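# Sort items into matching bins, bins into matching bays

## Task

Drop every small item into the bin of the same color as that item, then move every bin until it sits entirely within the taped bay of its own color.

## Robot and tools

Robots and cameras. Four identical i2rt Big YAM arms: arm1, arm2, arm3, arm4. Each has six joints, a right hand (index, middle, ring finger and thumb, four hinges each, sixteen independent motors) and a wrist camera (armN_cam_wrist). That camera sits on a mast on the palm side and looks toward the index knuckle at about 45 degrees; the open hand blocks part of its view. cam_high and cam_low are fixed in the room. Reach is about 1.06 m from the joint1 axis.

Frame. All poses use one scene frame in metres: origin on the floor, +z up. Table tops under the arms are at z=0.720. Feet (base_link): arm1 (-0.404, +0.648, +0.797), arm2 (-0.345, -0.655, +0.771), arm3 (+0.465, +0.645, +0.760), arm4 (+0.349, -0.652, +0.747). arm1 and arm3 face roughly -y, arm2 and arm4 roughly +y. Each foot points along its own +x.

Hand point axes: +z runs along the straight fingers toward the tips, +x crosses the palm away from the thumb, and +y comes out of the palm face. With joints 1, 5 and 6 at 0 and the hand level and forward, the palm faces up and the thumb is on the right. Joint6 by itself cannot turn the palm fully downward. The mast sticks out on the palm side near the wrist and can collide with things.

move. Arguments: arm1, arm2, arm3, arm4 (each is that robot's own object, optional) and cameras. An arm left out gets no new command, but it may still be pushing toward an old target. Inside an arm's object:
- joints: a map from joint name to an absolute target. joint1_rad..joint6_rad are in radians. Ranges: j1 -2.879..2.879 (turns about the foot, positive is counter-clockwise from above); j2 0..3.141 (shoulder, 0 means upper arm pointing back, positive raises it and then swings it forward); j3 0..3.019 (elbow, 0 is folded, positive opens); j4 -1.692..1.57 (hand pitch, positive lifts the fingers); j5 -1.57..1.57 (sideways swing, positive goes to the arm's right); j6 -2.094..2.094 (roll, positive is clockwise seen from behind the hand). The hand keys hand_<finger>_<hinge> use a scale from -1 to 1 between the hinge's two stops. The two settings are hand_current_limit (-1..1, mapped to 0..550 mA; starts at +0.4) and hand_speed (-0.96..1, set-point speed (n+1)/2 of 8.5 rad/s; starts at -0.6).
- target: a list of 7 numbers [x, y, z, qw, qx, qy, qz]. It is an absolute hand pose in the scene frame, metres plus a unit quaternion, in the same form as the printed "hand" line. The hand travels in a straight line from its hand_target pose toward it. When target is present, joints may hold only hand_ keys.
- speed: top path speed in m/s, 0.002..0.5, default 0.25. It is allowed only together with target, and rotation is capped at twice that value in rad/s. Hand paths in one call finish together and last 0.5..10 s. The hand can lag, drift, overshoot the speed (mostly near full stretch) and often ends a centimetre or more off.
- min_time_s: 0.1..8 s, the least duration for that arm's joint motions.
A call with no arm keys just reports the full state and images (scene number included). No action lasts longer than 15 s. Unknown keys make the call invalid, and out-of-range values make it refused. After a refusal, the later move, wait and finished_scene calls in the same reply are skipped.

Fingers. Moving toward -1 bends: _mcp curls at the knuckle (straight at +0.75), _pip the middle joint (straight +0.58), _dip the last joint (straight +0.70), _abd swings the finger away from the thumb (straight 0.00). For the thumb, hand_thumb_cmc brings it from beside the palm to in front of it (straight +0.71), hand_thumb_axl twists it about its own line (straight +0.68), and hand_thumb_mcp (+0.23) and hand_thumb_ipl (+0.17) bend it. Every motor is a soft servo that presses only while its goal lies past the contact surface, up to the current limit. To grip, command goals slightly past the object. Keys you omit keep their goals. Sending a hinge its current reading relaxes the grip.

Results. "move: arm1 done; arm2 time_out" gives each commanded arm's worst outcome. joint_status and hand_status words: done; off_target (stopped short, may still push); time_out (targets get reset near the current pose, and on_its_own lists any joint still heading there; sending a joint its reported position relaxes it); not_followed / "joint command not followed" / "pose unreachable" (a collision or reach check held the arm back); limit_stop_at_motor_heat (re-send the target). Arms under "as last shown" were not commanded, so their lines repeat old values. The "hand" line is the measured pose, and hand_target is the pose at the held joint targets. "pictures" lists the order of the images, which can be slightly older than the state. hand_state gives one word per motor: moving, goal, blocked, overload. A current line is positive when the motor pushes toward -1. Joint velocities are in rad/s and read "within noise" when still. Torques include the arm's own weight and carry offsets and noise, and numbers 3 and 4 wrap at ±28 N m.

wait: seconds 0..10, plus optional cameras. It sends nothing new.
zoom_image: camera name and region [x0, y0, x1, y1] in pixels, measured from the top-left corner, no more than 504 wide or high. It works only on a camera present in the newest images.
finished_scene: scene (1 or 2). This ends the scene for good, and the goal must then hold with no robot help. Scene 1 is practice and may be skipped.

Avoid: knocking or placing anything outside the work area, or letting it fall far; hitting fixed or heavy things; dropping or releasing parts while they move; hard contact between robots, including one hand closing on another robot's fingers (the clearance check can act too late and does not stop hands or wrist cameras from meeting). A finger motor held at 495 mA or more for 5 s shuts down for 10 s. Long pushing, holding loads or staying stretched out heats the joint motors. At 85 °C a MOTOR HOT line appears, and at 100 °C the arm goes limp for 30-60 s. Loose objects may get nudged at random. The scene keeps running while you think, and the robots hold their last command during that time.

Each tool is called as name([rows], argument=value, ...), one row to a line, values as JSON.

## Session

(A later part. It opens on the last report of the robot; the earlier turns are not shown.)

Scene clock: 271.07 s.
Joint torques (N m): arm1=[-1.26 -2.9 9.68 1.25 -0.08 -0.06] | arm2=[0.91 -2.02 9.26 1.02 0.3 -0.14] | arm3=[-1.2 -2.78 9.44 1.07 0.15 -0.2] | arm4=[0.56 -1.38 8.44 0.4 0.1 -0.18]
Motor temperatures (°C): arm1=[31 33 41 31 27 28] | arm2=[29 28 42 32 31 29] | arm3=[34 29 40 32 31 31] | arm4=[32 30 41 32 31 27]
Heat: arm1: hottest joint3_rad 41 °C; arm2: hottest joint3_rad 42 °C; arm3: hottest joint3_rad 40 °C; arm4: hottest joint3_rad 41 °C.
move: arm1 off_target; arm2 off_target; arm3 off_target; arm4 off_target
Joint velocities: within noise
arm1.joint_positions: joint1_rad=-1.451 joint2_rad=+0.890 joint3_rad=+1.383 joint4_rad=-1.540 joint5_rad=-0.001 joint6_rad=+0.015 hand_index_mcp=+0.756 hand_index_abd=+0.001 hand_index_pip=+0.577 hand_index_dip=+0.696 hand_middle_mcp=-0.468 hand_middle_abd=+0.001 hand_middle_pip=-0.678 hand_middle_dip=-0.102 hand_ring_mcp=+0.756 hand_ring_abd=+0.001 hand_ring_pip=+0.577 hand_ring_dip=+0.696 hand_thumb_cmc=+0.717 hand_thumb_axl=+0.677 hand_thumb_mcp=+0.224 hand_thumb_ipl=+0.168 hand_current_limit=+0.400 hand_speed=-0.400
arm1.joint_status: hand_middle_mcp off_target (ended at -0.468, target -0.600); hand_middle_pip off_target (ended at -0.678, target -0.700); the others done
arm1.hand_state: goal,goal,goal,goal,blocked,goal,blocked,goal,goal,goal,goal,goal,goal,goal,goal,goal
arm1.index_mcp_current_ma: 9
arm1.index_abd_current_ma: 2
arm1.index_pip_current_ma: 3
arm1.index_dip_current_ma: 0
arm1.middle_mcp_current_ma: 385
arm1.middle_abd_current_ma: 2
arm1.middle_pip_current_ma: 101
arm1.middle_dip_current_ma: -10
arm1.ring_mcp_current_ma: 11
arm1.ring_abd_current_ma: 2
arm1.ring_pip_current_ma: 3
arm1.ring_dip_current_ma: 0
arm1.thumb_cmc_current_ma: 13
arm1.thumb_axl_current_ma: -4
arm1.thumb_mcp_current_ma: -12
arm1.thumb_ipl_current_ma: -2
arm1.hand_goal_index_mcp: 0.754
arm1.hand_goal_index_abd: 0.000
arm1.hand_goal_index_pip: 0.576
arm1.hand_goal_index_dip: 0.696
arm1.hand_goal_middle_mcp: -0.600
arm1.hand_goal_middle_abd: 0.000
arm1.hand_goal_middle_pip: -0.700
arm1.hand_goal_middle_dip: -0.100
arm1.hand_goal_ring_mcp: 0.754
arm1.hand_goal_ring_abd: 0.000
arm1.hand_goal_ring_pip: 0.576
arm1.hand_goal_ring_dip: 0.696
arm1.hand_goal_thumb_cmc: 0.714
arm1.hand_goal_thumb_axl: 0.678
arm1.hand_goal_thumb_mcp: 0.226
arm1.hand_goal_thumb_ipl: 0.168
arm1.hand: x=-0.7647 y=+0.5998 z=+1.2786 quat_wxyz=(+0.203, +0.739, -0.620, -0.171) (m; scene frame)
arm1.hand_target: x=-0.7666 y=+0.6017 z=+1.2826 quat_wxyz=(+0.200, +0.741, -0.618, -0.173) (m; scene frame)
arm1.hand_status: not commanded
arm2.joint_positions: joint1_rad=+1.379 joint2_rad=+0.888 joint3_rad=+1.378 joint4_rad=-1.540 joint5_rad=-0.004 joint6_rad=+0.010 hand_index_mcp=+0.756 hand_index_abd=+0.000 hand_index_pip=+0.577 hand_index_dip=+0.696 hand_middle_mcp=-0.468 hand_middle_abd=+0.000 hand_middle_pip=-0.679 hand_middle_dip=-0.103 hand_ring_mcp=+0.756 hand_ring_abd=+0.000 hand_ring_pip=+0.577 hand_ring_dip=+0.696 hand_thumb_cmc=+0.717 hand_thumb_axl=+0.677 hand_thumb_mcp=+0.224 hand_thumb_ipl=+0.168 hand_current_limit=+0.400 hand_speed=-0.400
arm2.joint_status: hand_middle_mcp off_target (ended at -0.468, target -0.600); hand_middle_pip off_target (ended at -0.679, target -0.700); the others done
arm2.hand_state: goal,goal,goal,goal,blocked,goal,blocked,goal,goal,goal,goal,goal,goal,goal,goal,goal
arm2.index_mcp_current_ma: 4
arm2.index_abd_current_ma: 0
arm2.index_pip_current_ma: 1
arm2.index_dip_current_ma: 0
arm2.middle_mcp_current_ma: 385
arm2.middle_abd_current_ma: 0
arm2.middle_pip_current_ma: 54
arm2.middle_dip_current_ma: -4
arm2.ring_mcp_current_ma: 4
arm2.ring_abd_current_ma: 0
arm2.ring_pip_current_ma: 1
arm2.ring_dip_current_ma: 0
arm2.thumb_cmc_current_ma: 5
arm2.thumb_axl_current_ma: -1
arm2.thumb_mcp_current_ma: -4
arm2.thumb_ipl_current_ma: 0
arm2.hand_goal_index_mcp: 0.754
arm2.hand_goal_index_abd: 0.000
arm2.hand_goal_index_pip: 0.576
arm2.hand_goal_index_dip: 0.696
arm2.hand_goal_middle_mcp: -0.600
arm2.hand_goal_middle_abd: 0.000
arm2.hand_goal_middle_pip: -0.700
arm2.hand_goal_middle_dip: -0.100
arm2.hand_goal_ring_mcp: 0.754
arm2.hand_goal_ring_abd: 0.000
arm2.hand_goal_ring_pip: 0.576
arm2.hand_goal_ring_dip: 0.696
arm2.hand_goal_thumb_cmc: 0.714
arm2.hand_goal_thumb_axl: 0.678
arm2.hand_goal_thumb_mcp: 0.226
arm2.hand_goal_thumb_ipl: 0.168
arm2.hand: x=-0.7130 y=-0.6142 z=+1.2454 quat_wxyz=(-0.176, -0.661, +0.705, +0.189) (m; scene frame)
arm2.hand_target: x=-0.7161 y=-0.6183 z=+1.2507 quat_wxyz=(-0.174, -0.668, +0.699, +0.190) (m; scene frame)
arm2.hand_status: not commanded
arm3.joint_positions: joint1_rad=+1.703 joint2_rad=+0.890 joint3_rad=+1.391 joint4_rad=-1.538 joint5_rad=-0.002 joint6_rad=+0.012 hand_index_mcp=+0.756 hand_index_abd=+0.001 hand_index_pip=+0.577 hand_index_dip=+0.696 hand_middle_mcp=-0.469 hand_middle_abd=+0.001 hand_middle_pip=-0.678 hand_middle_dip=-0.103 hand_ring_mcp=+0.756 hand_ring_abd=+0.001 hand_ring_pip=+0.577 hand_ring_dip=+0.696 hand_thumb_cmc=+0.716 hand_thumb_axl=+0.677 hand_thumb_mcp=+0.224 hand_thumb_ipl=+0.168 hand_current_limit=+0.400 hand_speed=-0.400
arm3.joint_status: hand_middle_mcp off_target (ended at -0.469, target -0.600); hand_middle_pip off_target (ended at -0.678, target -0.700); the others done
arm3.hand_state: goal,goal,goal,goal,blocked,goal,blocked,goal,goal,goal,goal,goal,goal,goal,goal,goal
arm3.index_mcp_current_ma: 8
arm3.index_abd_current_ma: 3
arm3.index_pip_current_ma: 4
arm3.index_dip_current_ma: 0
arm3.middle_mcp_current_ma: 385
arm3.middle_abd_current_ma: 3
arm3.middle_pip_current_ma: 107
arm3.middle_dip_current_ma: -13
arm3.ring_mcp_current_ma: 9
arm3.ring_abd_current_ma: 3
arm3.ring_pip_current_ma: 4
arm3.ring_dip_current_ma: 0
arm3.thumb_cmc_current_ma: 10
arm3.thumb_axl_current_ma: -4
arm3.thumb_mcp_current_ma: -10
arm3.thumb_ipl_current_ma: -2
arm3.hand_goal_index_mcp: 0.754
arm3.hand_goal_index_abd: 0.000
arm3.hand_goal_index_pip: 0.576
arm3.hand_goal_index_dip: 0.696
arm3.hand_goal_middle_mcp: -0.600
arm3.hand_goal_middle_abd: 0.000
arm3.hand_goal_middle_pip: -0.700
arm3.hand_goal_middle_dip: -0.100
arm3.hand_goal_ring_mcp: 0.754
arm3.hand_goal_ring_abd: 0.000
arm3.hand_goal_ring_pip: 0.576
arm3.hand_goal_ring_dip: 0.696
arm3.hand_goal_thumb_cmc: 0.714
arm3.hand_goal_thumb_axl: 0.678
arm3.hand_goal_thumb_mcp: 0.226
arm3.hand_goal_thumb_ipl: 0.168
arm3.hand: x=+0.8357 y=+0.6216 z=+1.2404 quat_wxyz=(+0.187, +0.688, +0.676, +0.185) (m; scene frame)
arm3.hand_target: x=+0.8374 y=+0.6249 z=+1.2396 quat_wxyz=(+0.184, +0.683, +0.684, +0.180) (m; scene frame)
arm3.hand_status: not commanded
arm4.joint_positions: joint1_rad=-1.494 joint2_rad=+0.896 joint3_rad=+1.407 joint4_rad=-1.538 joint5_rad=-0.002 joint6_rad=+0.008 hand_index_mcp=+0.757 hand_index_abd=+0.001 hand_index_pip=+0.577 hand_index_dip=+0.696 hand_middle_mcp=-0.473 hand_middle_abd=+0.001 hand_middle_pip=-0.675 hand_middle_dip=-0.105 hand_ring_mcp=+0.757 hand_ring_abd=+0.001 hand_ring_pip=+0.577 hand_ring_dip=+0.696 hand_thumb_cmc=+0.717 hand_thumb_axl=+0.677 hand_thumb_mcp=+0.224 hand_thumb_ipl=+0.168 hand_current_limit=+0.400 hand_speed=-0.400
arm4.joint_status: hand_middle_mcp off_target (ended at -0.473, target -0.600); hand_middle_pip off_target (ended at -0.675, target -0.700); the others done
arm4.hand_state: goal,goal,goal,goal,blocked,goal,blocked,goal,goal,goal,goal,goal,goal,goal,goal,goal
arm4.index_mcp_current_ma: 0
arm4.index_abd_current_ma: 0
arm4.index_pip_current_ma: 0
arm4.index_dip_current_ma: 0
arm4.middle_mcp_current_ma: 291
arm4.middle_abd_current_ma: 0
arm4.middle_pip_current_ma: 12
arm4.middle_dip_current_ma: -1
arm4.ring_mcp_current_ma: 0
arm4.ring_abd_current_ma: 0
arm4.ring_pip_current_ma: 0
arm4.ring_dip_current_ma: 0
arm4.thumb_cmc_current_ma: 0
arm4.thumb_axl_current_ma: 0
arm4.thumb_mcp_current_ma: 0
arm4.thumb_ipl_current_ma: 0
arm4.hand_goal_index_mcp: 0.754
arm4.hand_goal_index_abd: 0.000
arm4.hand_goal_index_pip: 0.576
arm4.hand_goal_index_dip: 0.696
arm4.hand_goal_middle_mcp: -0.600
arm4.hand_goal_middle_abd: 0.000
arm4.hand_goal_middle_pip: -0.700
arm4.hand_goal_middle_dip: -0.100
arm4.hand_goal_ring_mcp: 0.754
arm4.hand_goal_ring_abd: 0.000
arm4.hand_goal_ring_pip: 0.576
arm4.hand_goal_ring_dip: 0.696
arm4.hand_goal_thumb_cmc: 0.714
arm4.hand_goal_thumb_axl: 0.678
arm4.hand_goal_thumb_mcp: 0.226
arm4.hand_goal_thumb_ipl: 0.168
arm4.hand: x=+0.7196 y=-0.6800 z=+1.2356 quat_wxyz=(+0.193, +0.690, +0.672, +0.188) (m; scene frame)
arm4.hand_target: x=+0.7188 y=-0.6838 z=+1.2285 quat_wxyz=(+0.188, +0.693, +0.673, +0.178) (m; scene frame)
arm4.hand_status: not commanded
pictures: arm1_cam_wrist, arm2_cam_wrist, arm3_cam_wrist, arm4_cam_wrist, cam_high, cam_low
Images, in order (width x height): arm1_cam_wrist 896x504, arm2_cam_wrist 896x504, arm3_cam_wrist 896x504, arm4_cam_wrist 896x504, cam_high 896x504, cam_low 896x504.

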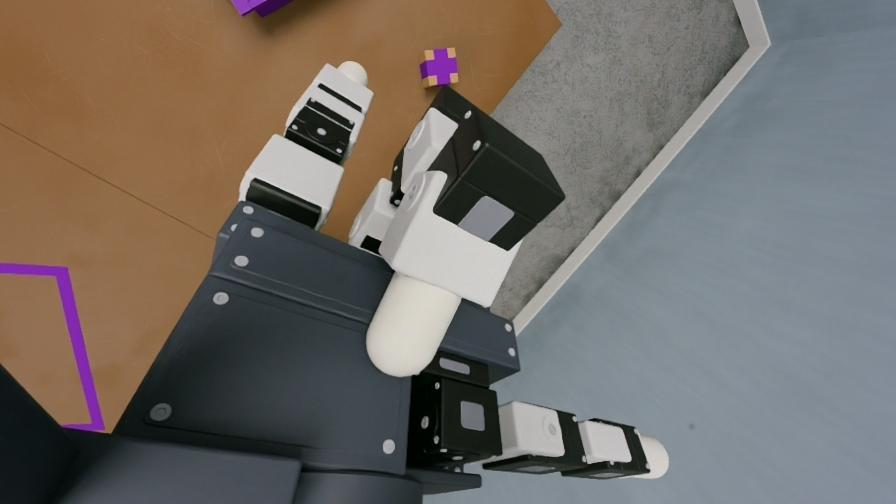

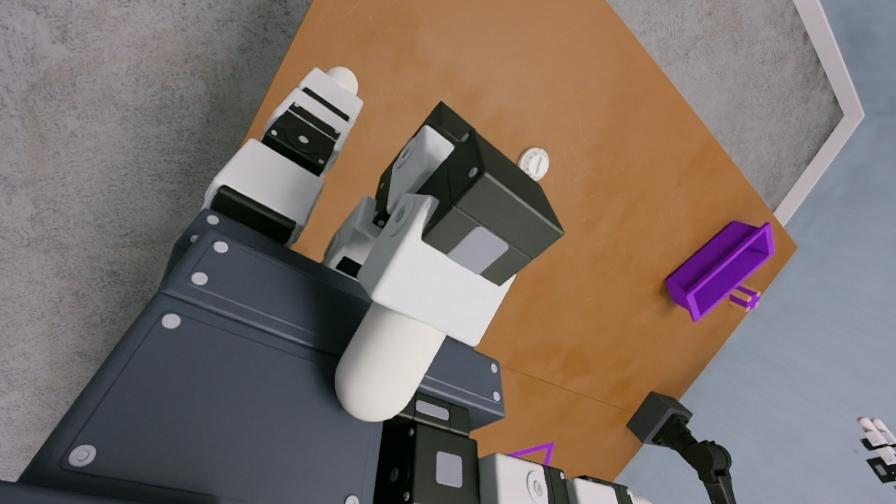

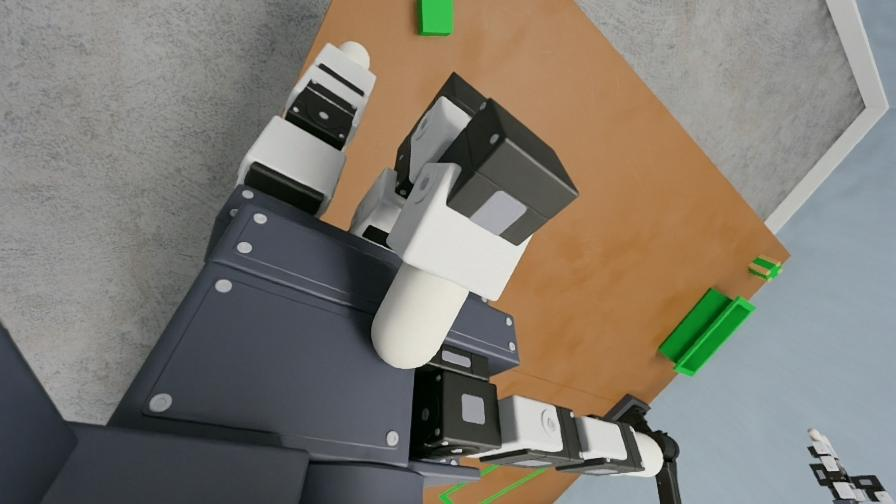

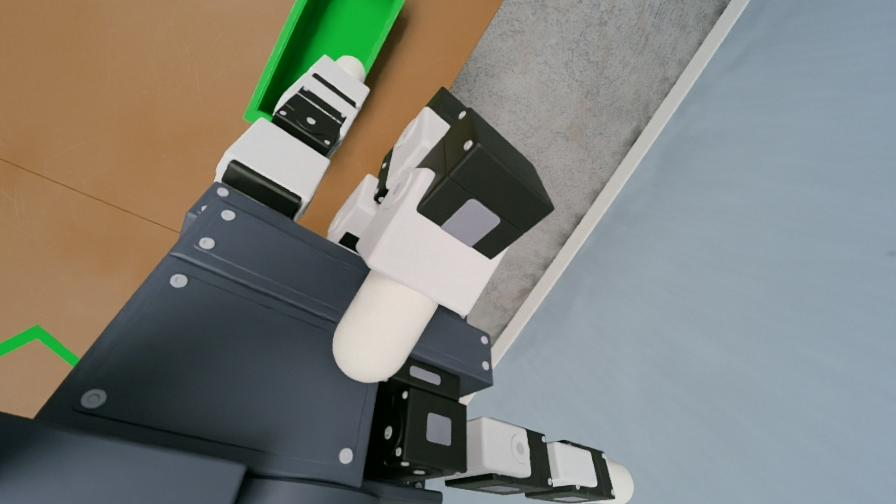

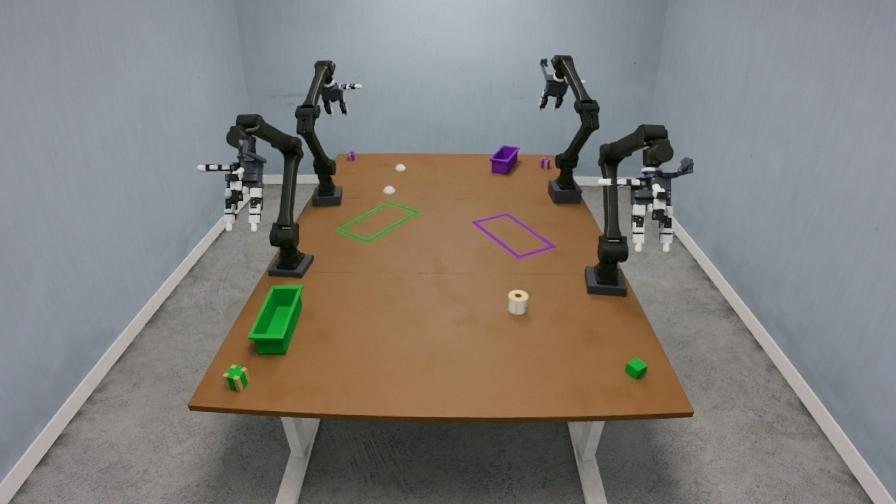

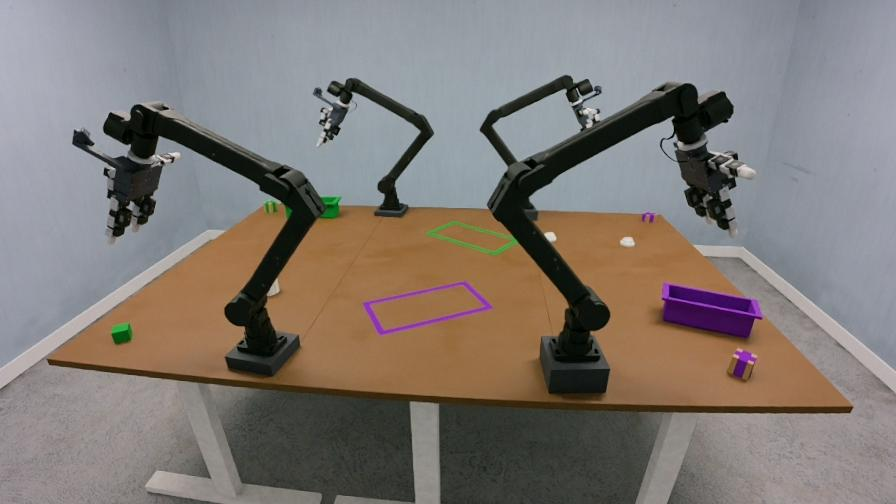

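move(arm1={"target": [-0.867, 0.590, 1.08, 0.198, 0.740, -0.621, -0.166], "joints": {"hand_middle_mcp": -0.45, "hand_middle_pip": -0.67}}, arm2={"target": [-0.985, -0.604, 1.08, 0.178, 0.665, -0.701, -0.188], "joints": {"hand_middle_mcp": -0.45, "hand_middle_pip": -0.67}}, arm3={"target": [0.961, 0.611, 1.08, 0.239, 0.892, 0.370, 0.099], "joints": {"hand_middle_mcp": -0.45, "hand_middle_pip": -0.67}}, arm4={"target": [1.009, -0.671, 1.08, 0.2275, 0.849, 0.461, 0.1235], "joints": {"hand_middle_mcp": -0.45, "hand_middle_pip": -0.67}}, cameras=["all"])

Scene clock: 303.37 s.
Joint torques (N m): arm1=[-1.44 -6.48 9.98 2.56 -0.24 -0.08] | arm2=[0.21 -12.81 11.82 1.92 0.04 -0.03] | arm3=[-1.55 -10.11 13.12 1.07 0.66 0.04] | arm4=[2.26 -13.27 15.25 0.08 0.68 -0.02]
Motor temperatures (°C): arm1=[31 33 42 31 27 28] | arm2=[29 28 43 32 31 29] | arm3=[34 29 40 32 31 31] | arm4=[32 30 43 32 31 27]
Heat: arm1: hottest joint3_rad 42 °C; arm2: hottest joint3_rad 43 °C; arm3: hottest joint3_rad 40 °C; arm4: hottest joint3_rad 43 °C.
move: arm1 off_target; arm2 off_target; arm3 off_target; arm4 off_target
Joint velocities: within noise
arm1.joint_positions: joint1_rad=-1.465 joint2_rad=+1.050 joint3_rad=+0.936 joint4_rad=-0.972 joint5_rad=-0.010 joint6_rad=+0.009 hand_index_mcp=+0.756 hand_index_abd=+0.001 hand_index_pip=+0.577 hand_index_dip=+0.696 hand_middle_mcp=-0.442 hand_middle_abd=+0.001 hand_middle_pip=-0.670 hand_middle_dip=-0.102 hand_ring_mcp=+0.756 hand_ring_abd=+0.001 hand_ring_pip=+0.577 hand_ring_dip=+0.696 hand_thumb_cmc=+0.717 hand_thumb_axl=+0.677 hand_thumb_mcp=+0.224 hand_thumb_ipl=+0.168 hand_current_limit=+0.400 hand_speed=-0.400
arm1.joint_status: all done
arm1.hand_state: goal,goal,goal,goal,goal,goal,goal,goal,goal,goal,goal,goal,goal,goal,goal,goal
arm1.index_mcp_current_ma: 9
arm1.index_abd_current_ma: 2
arm1.index_pip_current_ma: 3
arm1.index_dip_current_ma: 0
arm1.middle_mcp_current_ma: 38
arm1.middle_abd_current_ma: 2
arm1.middle_pip_current_ma: -1
arm1.middle_dip_current_ma: -11
arm1.ring_mcp_current_ma: 11
arm1.ring_abd_current_ma: 2
arm1.ring_pip_current_ma: 3
arm1.ring_dip_current_ma: 0
arm1.thumb_cmc_current_ma: 13
arm1.thumb_axl_current_ma: -4
arm1.thumb_mcp_current_ma: -13
arm1.thumb_ipl_current_ma: -2
arm1.hand_goal_index_mcp: 0.754
arm1.hand_goal_index_abd: 0.000
arm1.hand_goal_index_pip: 0.576
arm1.hand_goal_index_dip: 0.696
arm1.hand_goal_middle_mcp: -0.450
arm1.hand_goal_middle_abd: 0.000
arm1.hand_goal_middle_pip: -0.670
arm1.hand_goal_middle_dip: -0.100
arm1.hand_goal_ring_mcp: 0.754
arm1.hand_goal_ring_abd: 0.000
arm1.hand_goal_ring_pip: 0.576
arm1.hand_goal_ring_dip: 0.696
arm1.hand_goal_thumb_cmc: 0.714
arm1.hand_goal_thumb_axl: 0.678
arm1.hand_goal_thumb_mcp: 0.226
arm1.hand_goal_thumb_ipl: 0.168
arm1.hand: x=-0.8590 y=+0.5886 z=+1.0732 quat_wxyz=(+0.190, +0.740, -0.625, -0.157) (m; scene frame)
arm1.hand_target: x=-0.8668 y=+0.5901 z=+1.0801 quat_wxyz=(+0.198, +0.740, -0.621, -0.166) (m; scene frame)
arm1.hand_status: off_target (0.011 m and 1.4 deg from the pose sent, 0.224 m and 0.8 deg at the start)
arm2.joint_positions: joint1_rad=+1.380 joint2_rad=+1.477 joint3_rad=+1.366 joint4_rad=-0.977 joint5_rad=-0.004 joint6_rad=+0.009 hand_index_mcp=+0.756 hand_index_abd=+0.000 hand_index_pip=+0.577 hand_index_dip=+0.696 hand_middle_mcp=-0.442 hand_middle_abd=+0.000 hand_middle_pip=-0.669 hand_middle_dip=-0.103 hand_ring_mcp=+0.756 hand_ring_abd=+0.000 hand_ring_pip=+0.577 hand_ring_dip=+0.696 hand_thumb_cmc=+0.717 hand_thumb_axl=+0.677 hand_thumb_mcp=+0.224 hand_thumb_ipl=+0.168 hand_current_limit=+0.400 hand_speed=-0.400
arm2.joint_status: all done
arm2.hand_state: goal,goal,goal,goal,goal,goal,goal,goal,goal,goal,goal,goal,goal,goal,goal,goal
arm2.index_mcp_current_ma: 4
arm2.index_abd_current_ma: 0
arm2.index_pip_current_ma: 1
arm2.index_dip_current_ma: 0
arm2.middle_mcp_current_ma: 18
arm2.middle_abd_current_ma: 0
arm2.middle_pip_current_ma: 1
arm2.middle_dip_current_ma: -4
arm2.ring_mcp_current_ma: 4
arm2.ring_abd_current_ma: 0
arm2.ring_pip_current_ma: 1
arm2.ring_dip_current_ma: 0
arm2.thumb_cmc_current_ma: 5
arm2.thumb_axl_current_ma: -1
arm2.thumb_mcp_current_ma: -5
arm2.thumb_ipl_current_ma: 0
arm2.hand_goal_index_mcp: 0.754
arm2.hand_goal_index_abd: 0.000
arm2.hand_goal_index_pip: 0.576
arm2.hand_goal_index_dip: 0.696
arm2.hand_goal_middle_mcp: -0.450
arm2.hand_goal_middle_abd: 0.000
arm2.hand_goal_middle_pip: -0.670
arm2.hand_goal_middle_dip: -0.100
arm2.hand_goal_ring_mcp: 0.754
arm2.hand_goal_ring_abd: 0.000
arm2.hand_goal_ring_pip: 0.576
arm2.hand_goal_ring_dip: 0.696
arm2.hand_goal_thumb_cmc: 0.714
arm2.hand_goal_thumb_axl: 0.678
arm2.hand_goal_thumb_mcp: 0.226
arm2.hand_goal_thumb_ipl: 0.168
arm2.hand: x=-0.9669 y=-0.5980 z=+1.0619 quat_wxyz=(-0.162, -0.664, +0.708, +0.175) (m; scene frame)
arm2.hand_target: x=-0.9836 y=-0.6041 z=+1.0799 quat_wxyz=(-0.178, -0.665, +0.701, +0.188) (m; scene frame)
arm2.hand_status: off_target (0.026 m and 2.5 deg from the pose sent, 0.319 m and 0.8 deg at the start)
arm3.joint_positions: joint1_rad=+1.933 joint2_rad=+1.339 joint3_rad=+1.252 joint4_rad=-1.241 joint5_rad=+0.430 joint6_rad=+0.938 hand_index_mcp=+0.756 hand_index_abd=+0.001 hand_index_pip=+0.577 hand_index_dip=+0.696 hand_middle_mcp=-0.442 hand_middle_abd=+0.001 hand_middle_pip=-0.670 hand_middle_dip=-0.103 hand_ring_mcp=+0.756 hand_ring_abd=+0.001 hand_ring_pip=+0.577 hand_ring_dip=+0.696 hand_thumb_cmc=+0.716 hand_thumb_axl=+0.677 hand_thumb_mcp=+0.224 hand_thumb_ipl=+0.168 hand_current_limit=+0.400 hand_speed=-0.400
arm3.joint_status: all done
arm3.hand_state: goal,goal,goal,goal,goal,goal,goal,goal,goal,goal,goal,goal,goal,goal,goal,goal
arm3.index_mcp_current_ma: 8
arm3.index_abd_current_ma: 3
arm3.index_pip_current_ma: 4
arm3.index_dip_current_ma: 0
arm3.middle_mcp_current_ma: 39
arm3.middle_abd_current_ma: 3
arm3.middle_pip_current_ma: 0
arm3.middle_dip_current_ma: -13
arm3.ring_mcp_current_ma: 9
arm3.ring_abd_current_ma: 3
arm3.ring_pip_current_ma: 4
arm3.ring_dip_current_ma: 0
arm3.thumb_cmc_current_ma: 11
arm3.thumb_axl_current_ma: -4
arm3.thumb_mcp_current_ma: -11
arm3.thumb_ipl_current_ma: -2
arm3.hand_goal_index_mcp: 0.754
arm3.hand_goal_index_abd: 0.000
arm3.hand_goal_index_pip: 0.576
arm3.hand_goal_index_dip: 0.696
arm3.hand_goal_middle_mcp: -0.450
arm3.hand_goal_middle_abd: 0.000
arm3.hand_goal_middle_pip: -0.670
arm3.hand_goal_middle_dip: -0.100
arm3.hand_goal_ring_mcp: 0.754
arm3.hand_goal_ring_abd: 0.000
arm3.hand_goal_ring_pip: 0.576
arm3.hand_goal_ring_dip: 0.696
arm3.hand_goal_thumb_cmc: 0.714
arm3.hand_goal_thumb_axl: 0.678
arm3.hand_goal_thumb_mcp: 0.226
arm3.hand_goal_thumb_ipl: 0.168
arm3.hand: x=+0.9468 y=+0.6051 z=+1.0572 quat_wxyz=(+0.234, +0.892, +0.379, +0.071) (m; scene frame)
arm3.hand_target: x=+0.9596 y=+0.6109 z=+1.0799 quat_wxyz=(+0.239, +0.892, +0.370, +0.099) (m; scene frame)
arm3.hand_status: off_target (0.028 m and 3.4 deg from the pose sent, 0.204 m and 44.0 deg at the start)
arm4.joint_positions: joint1_rad=-1.326 joint2_rad=+1.683 joint3_rad=+1.638 joint4_rad=-1.179 joint5_rad=+0.331 joint6_rad=+0.656 hand_index_mcp=+0.757 hand_index_abd=+0.001 hand_index_pip=+0.577 hand_index_dip=+0.696 hand_middle_mcp=-0.443 hand_middle_abd=+0.001 hand_middle_pip=-0.668 hand_middle_dip=-0.104 hand_ring_mcp=+0.757 hand_ring_abd=+0.001 hand_ring_pip=+0.577 hand_ring_dip=+0.696 hand_thumb_cmc=+0.717 hand_thumb_axl=+0.677 hand_thumb_mcp=+0.224 hand_thumb_ipl=+0.168 hand_current_limit=+0.400 hand_speed=-0.400
arm4.joint_status: all done
arm4.hand_state: goal,goal,goal,goal,goal,goal,goal,goal,goal,goal,goal,goal,goal,goal,goal,goal
arm4.index_mcp_current_ma: 0
arm4.index_abd_current_ma: 0
arm4.index_pip_current_ma: 0
arm4.index_dip_current_ma: 0
arm4.middle_mcp_current_ma: 1
arm4.middle_abd_current_ma: 0
arm4.middle_pip_current_ma: 0
arm4.middle_dip_current_ma: 0
arm4.ring_mcp_current_ma: 0
arm4.ring_abd_current_ma: 0
arm4.ring_pip_current_ma: 0
arm4.ring_dip_current_ma: 0
arm4.thumb_cmc_current_ma: 0
arm4.thumb_axl_current_ma: 0
arm4.thumb_mcp_current_ma: 0
arm4.thumb_ipl_current_ma: 0
arm4.hand_goal_index_mcp: 0.754
arm4.hand_goal_index_abd: 0.000
arm4.hand_goal_index_pip: 0.576
arm4.hand_goal_index_dip: 0.696
arm4.hand_goal_middle_mcp: -0.450
arm4.hand_goal_middle_abd: 0.000
arm4.hand_goal_middle_pip: -0.670
arm4.hand_goal_middle_dip: -0.100
arm4.hand_goal_ring_mcp: 0.754
arm4.hand_goal_ring_abd: 0.000
arm4.hand_goal_ring_pip: 0.576
arm4.hand_goal_ring_dip: 0.696
arm4.hand_goal_thumb_cmc: 0.714
arm4.hand_goal_thumb_axl: 0.678
arm4.hand_goal_thumb_mcp: 0.226
arm4.hand_goal_thumb_ipl: 0.168
arm4.hand: x=+0.9964 y=-0.6778 z=+1.0461 quat_wxyz=(+0.217, +0.851, +0.468, +0.096) (m; scene frame)
arm4.hand_target: x=+1.0068 y=-0.6711 z=+1.0797 quat_wxyz=(+0.227, +0.849, +0.461, +0.124) (m; scene frame)
arm4.hand_status: off_target (0.037 m and 3.4 deg from the pose sent, 0.329 m and 31.5 deg at the start)
pictures: arm1_cam_wrist, arm2_cam_wrist, arm3_cam_wrist, arm4_cam_wrist, cam_high, cam_low
Images, in order (width x height): arm1_cam_wrist 896x504, arm2_cam_wrist 896x504, arm3_cam_wrist 896x504, arm4_cam_wrist 896x504, cam_high 896x504, cam_low 896x504.

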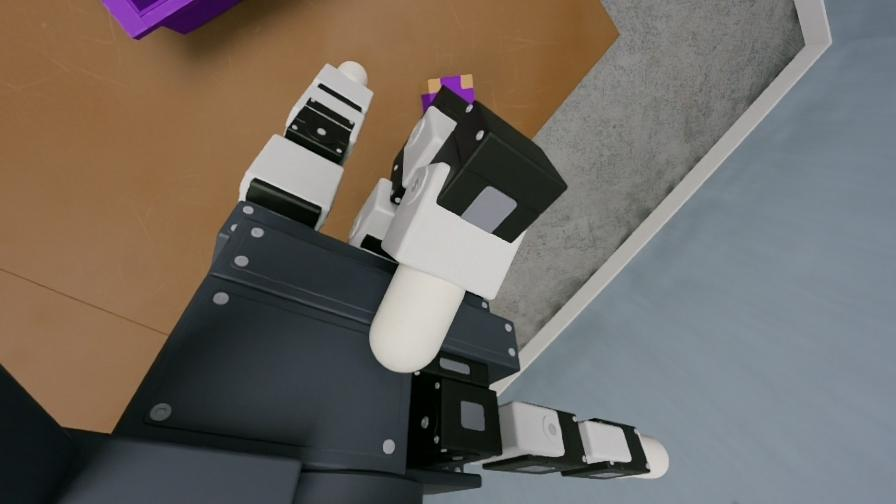

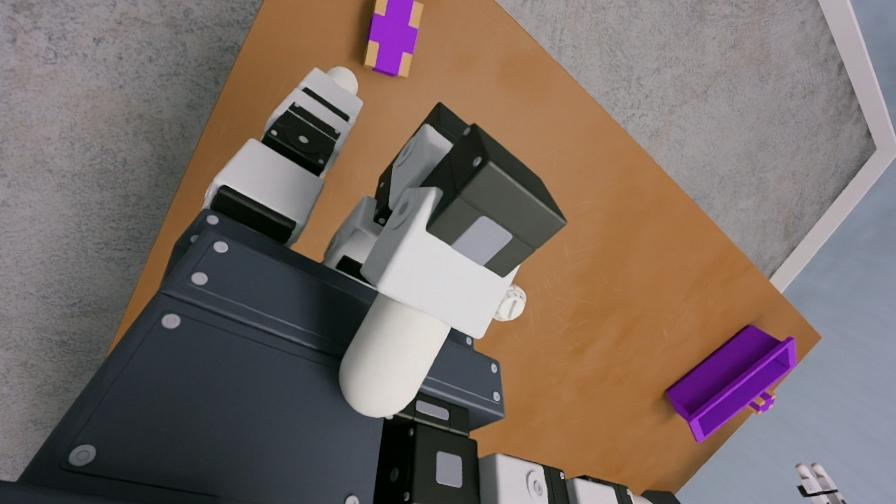

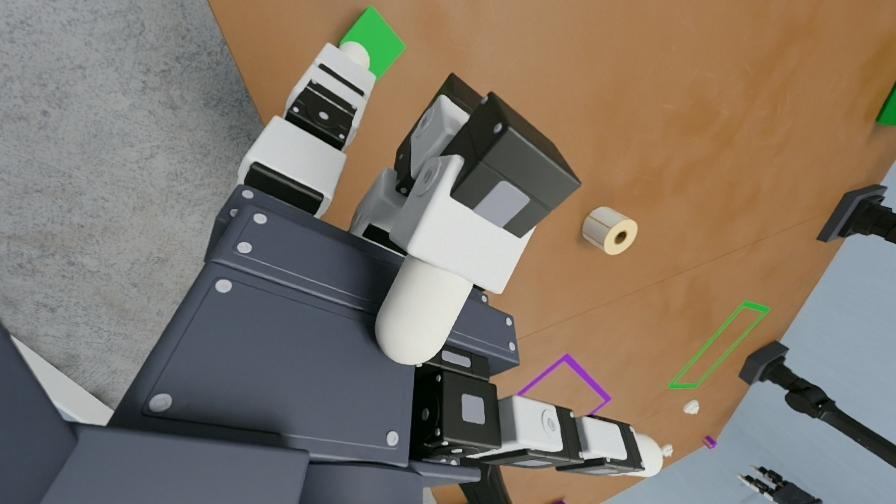

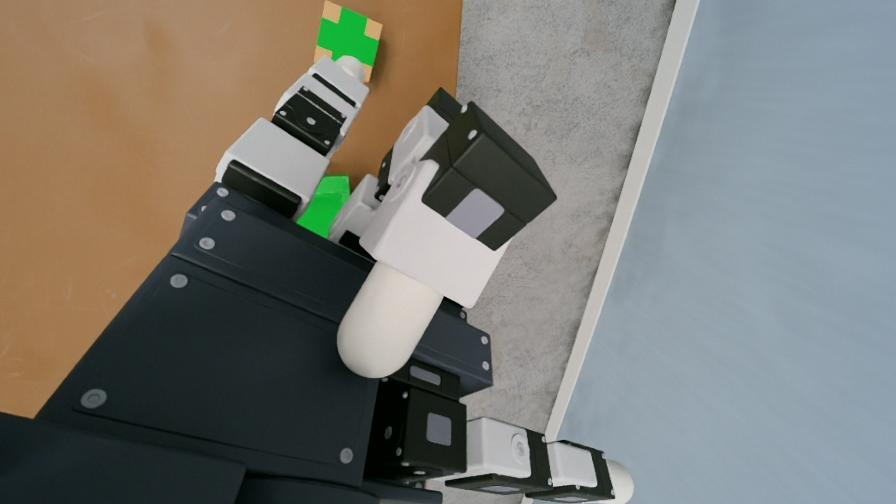

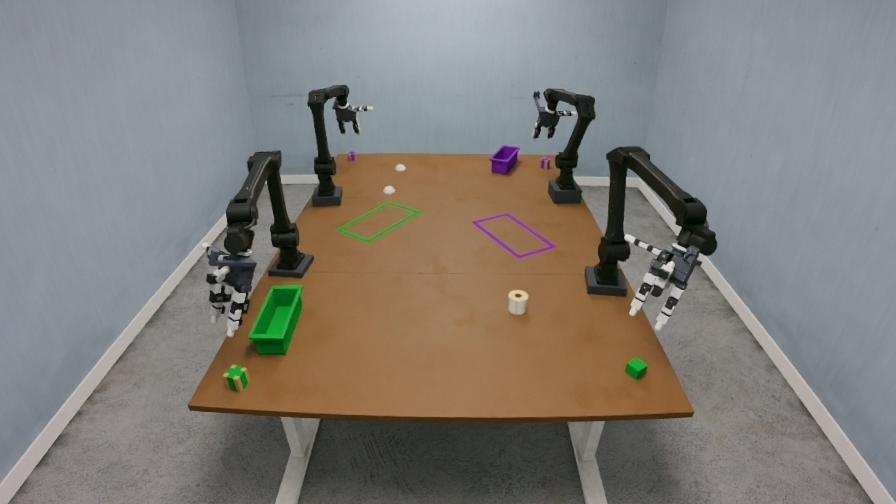

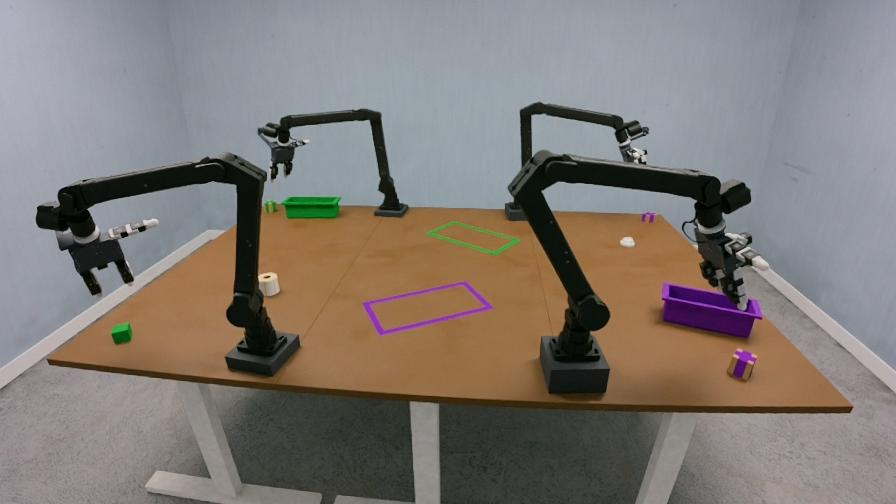

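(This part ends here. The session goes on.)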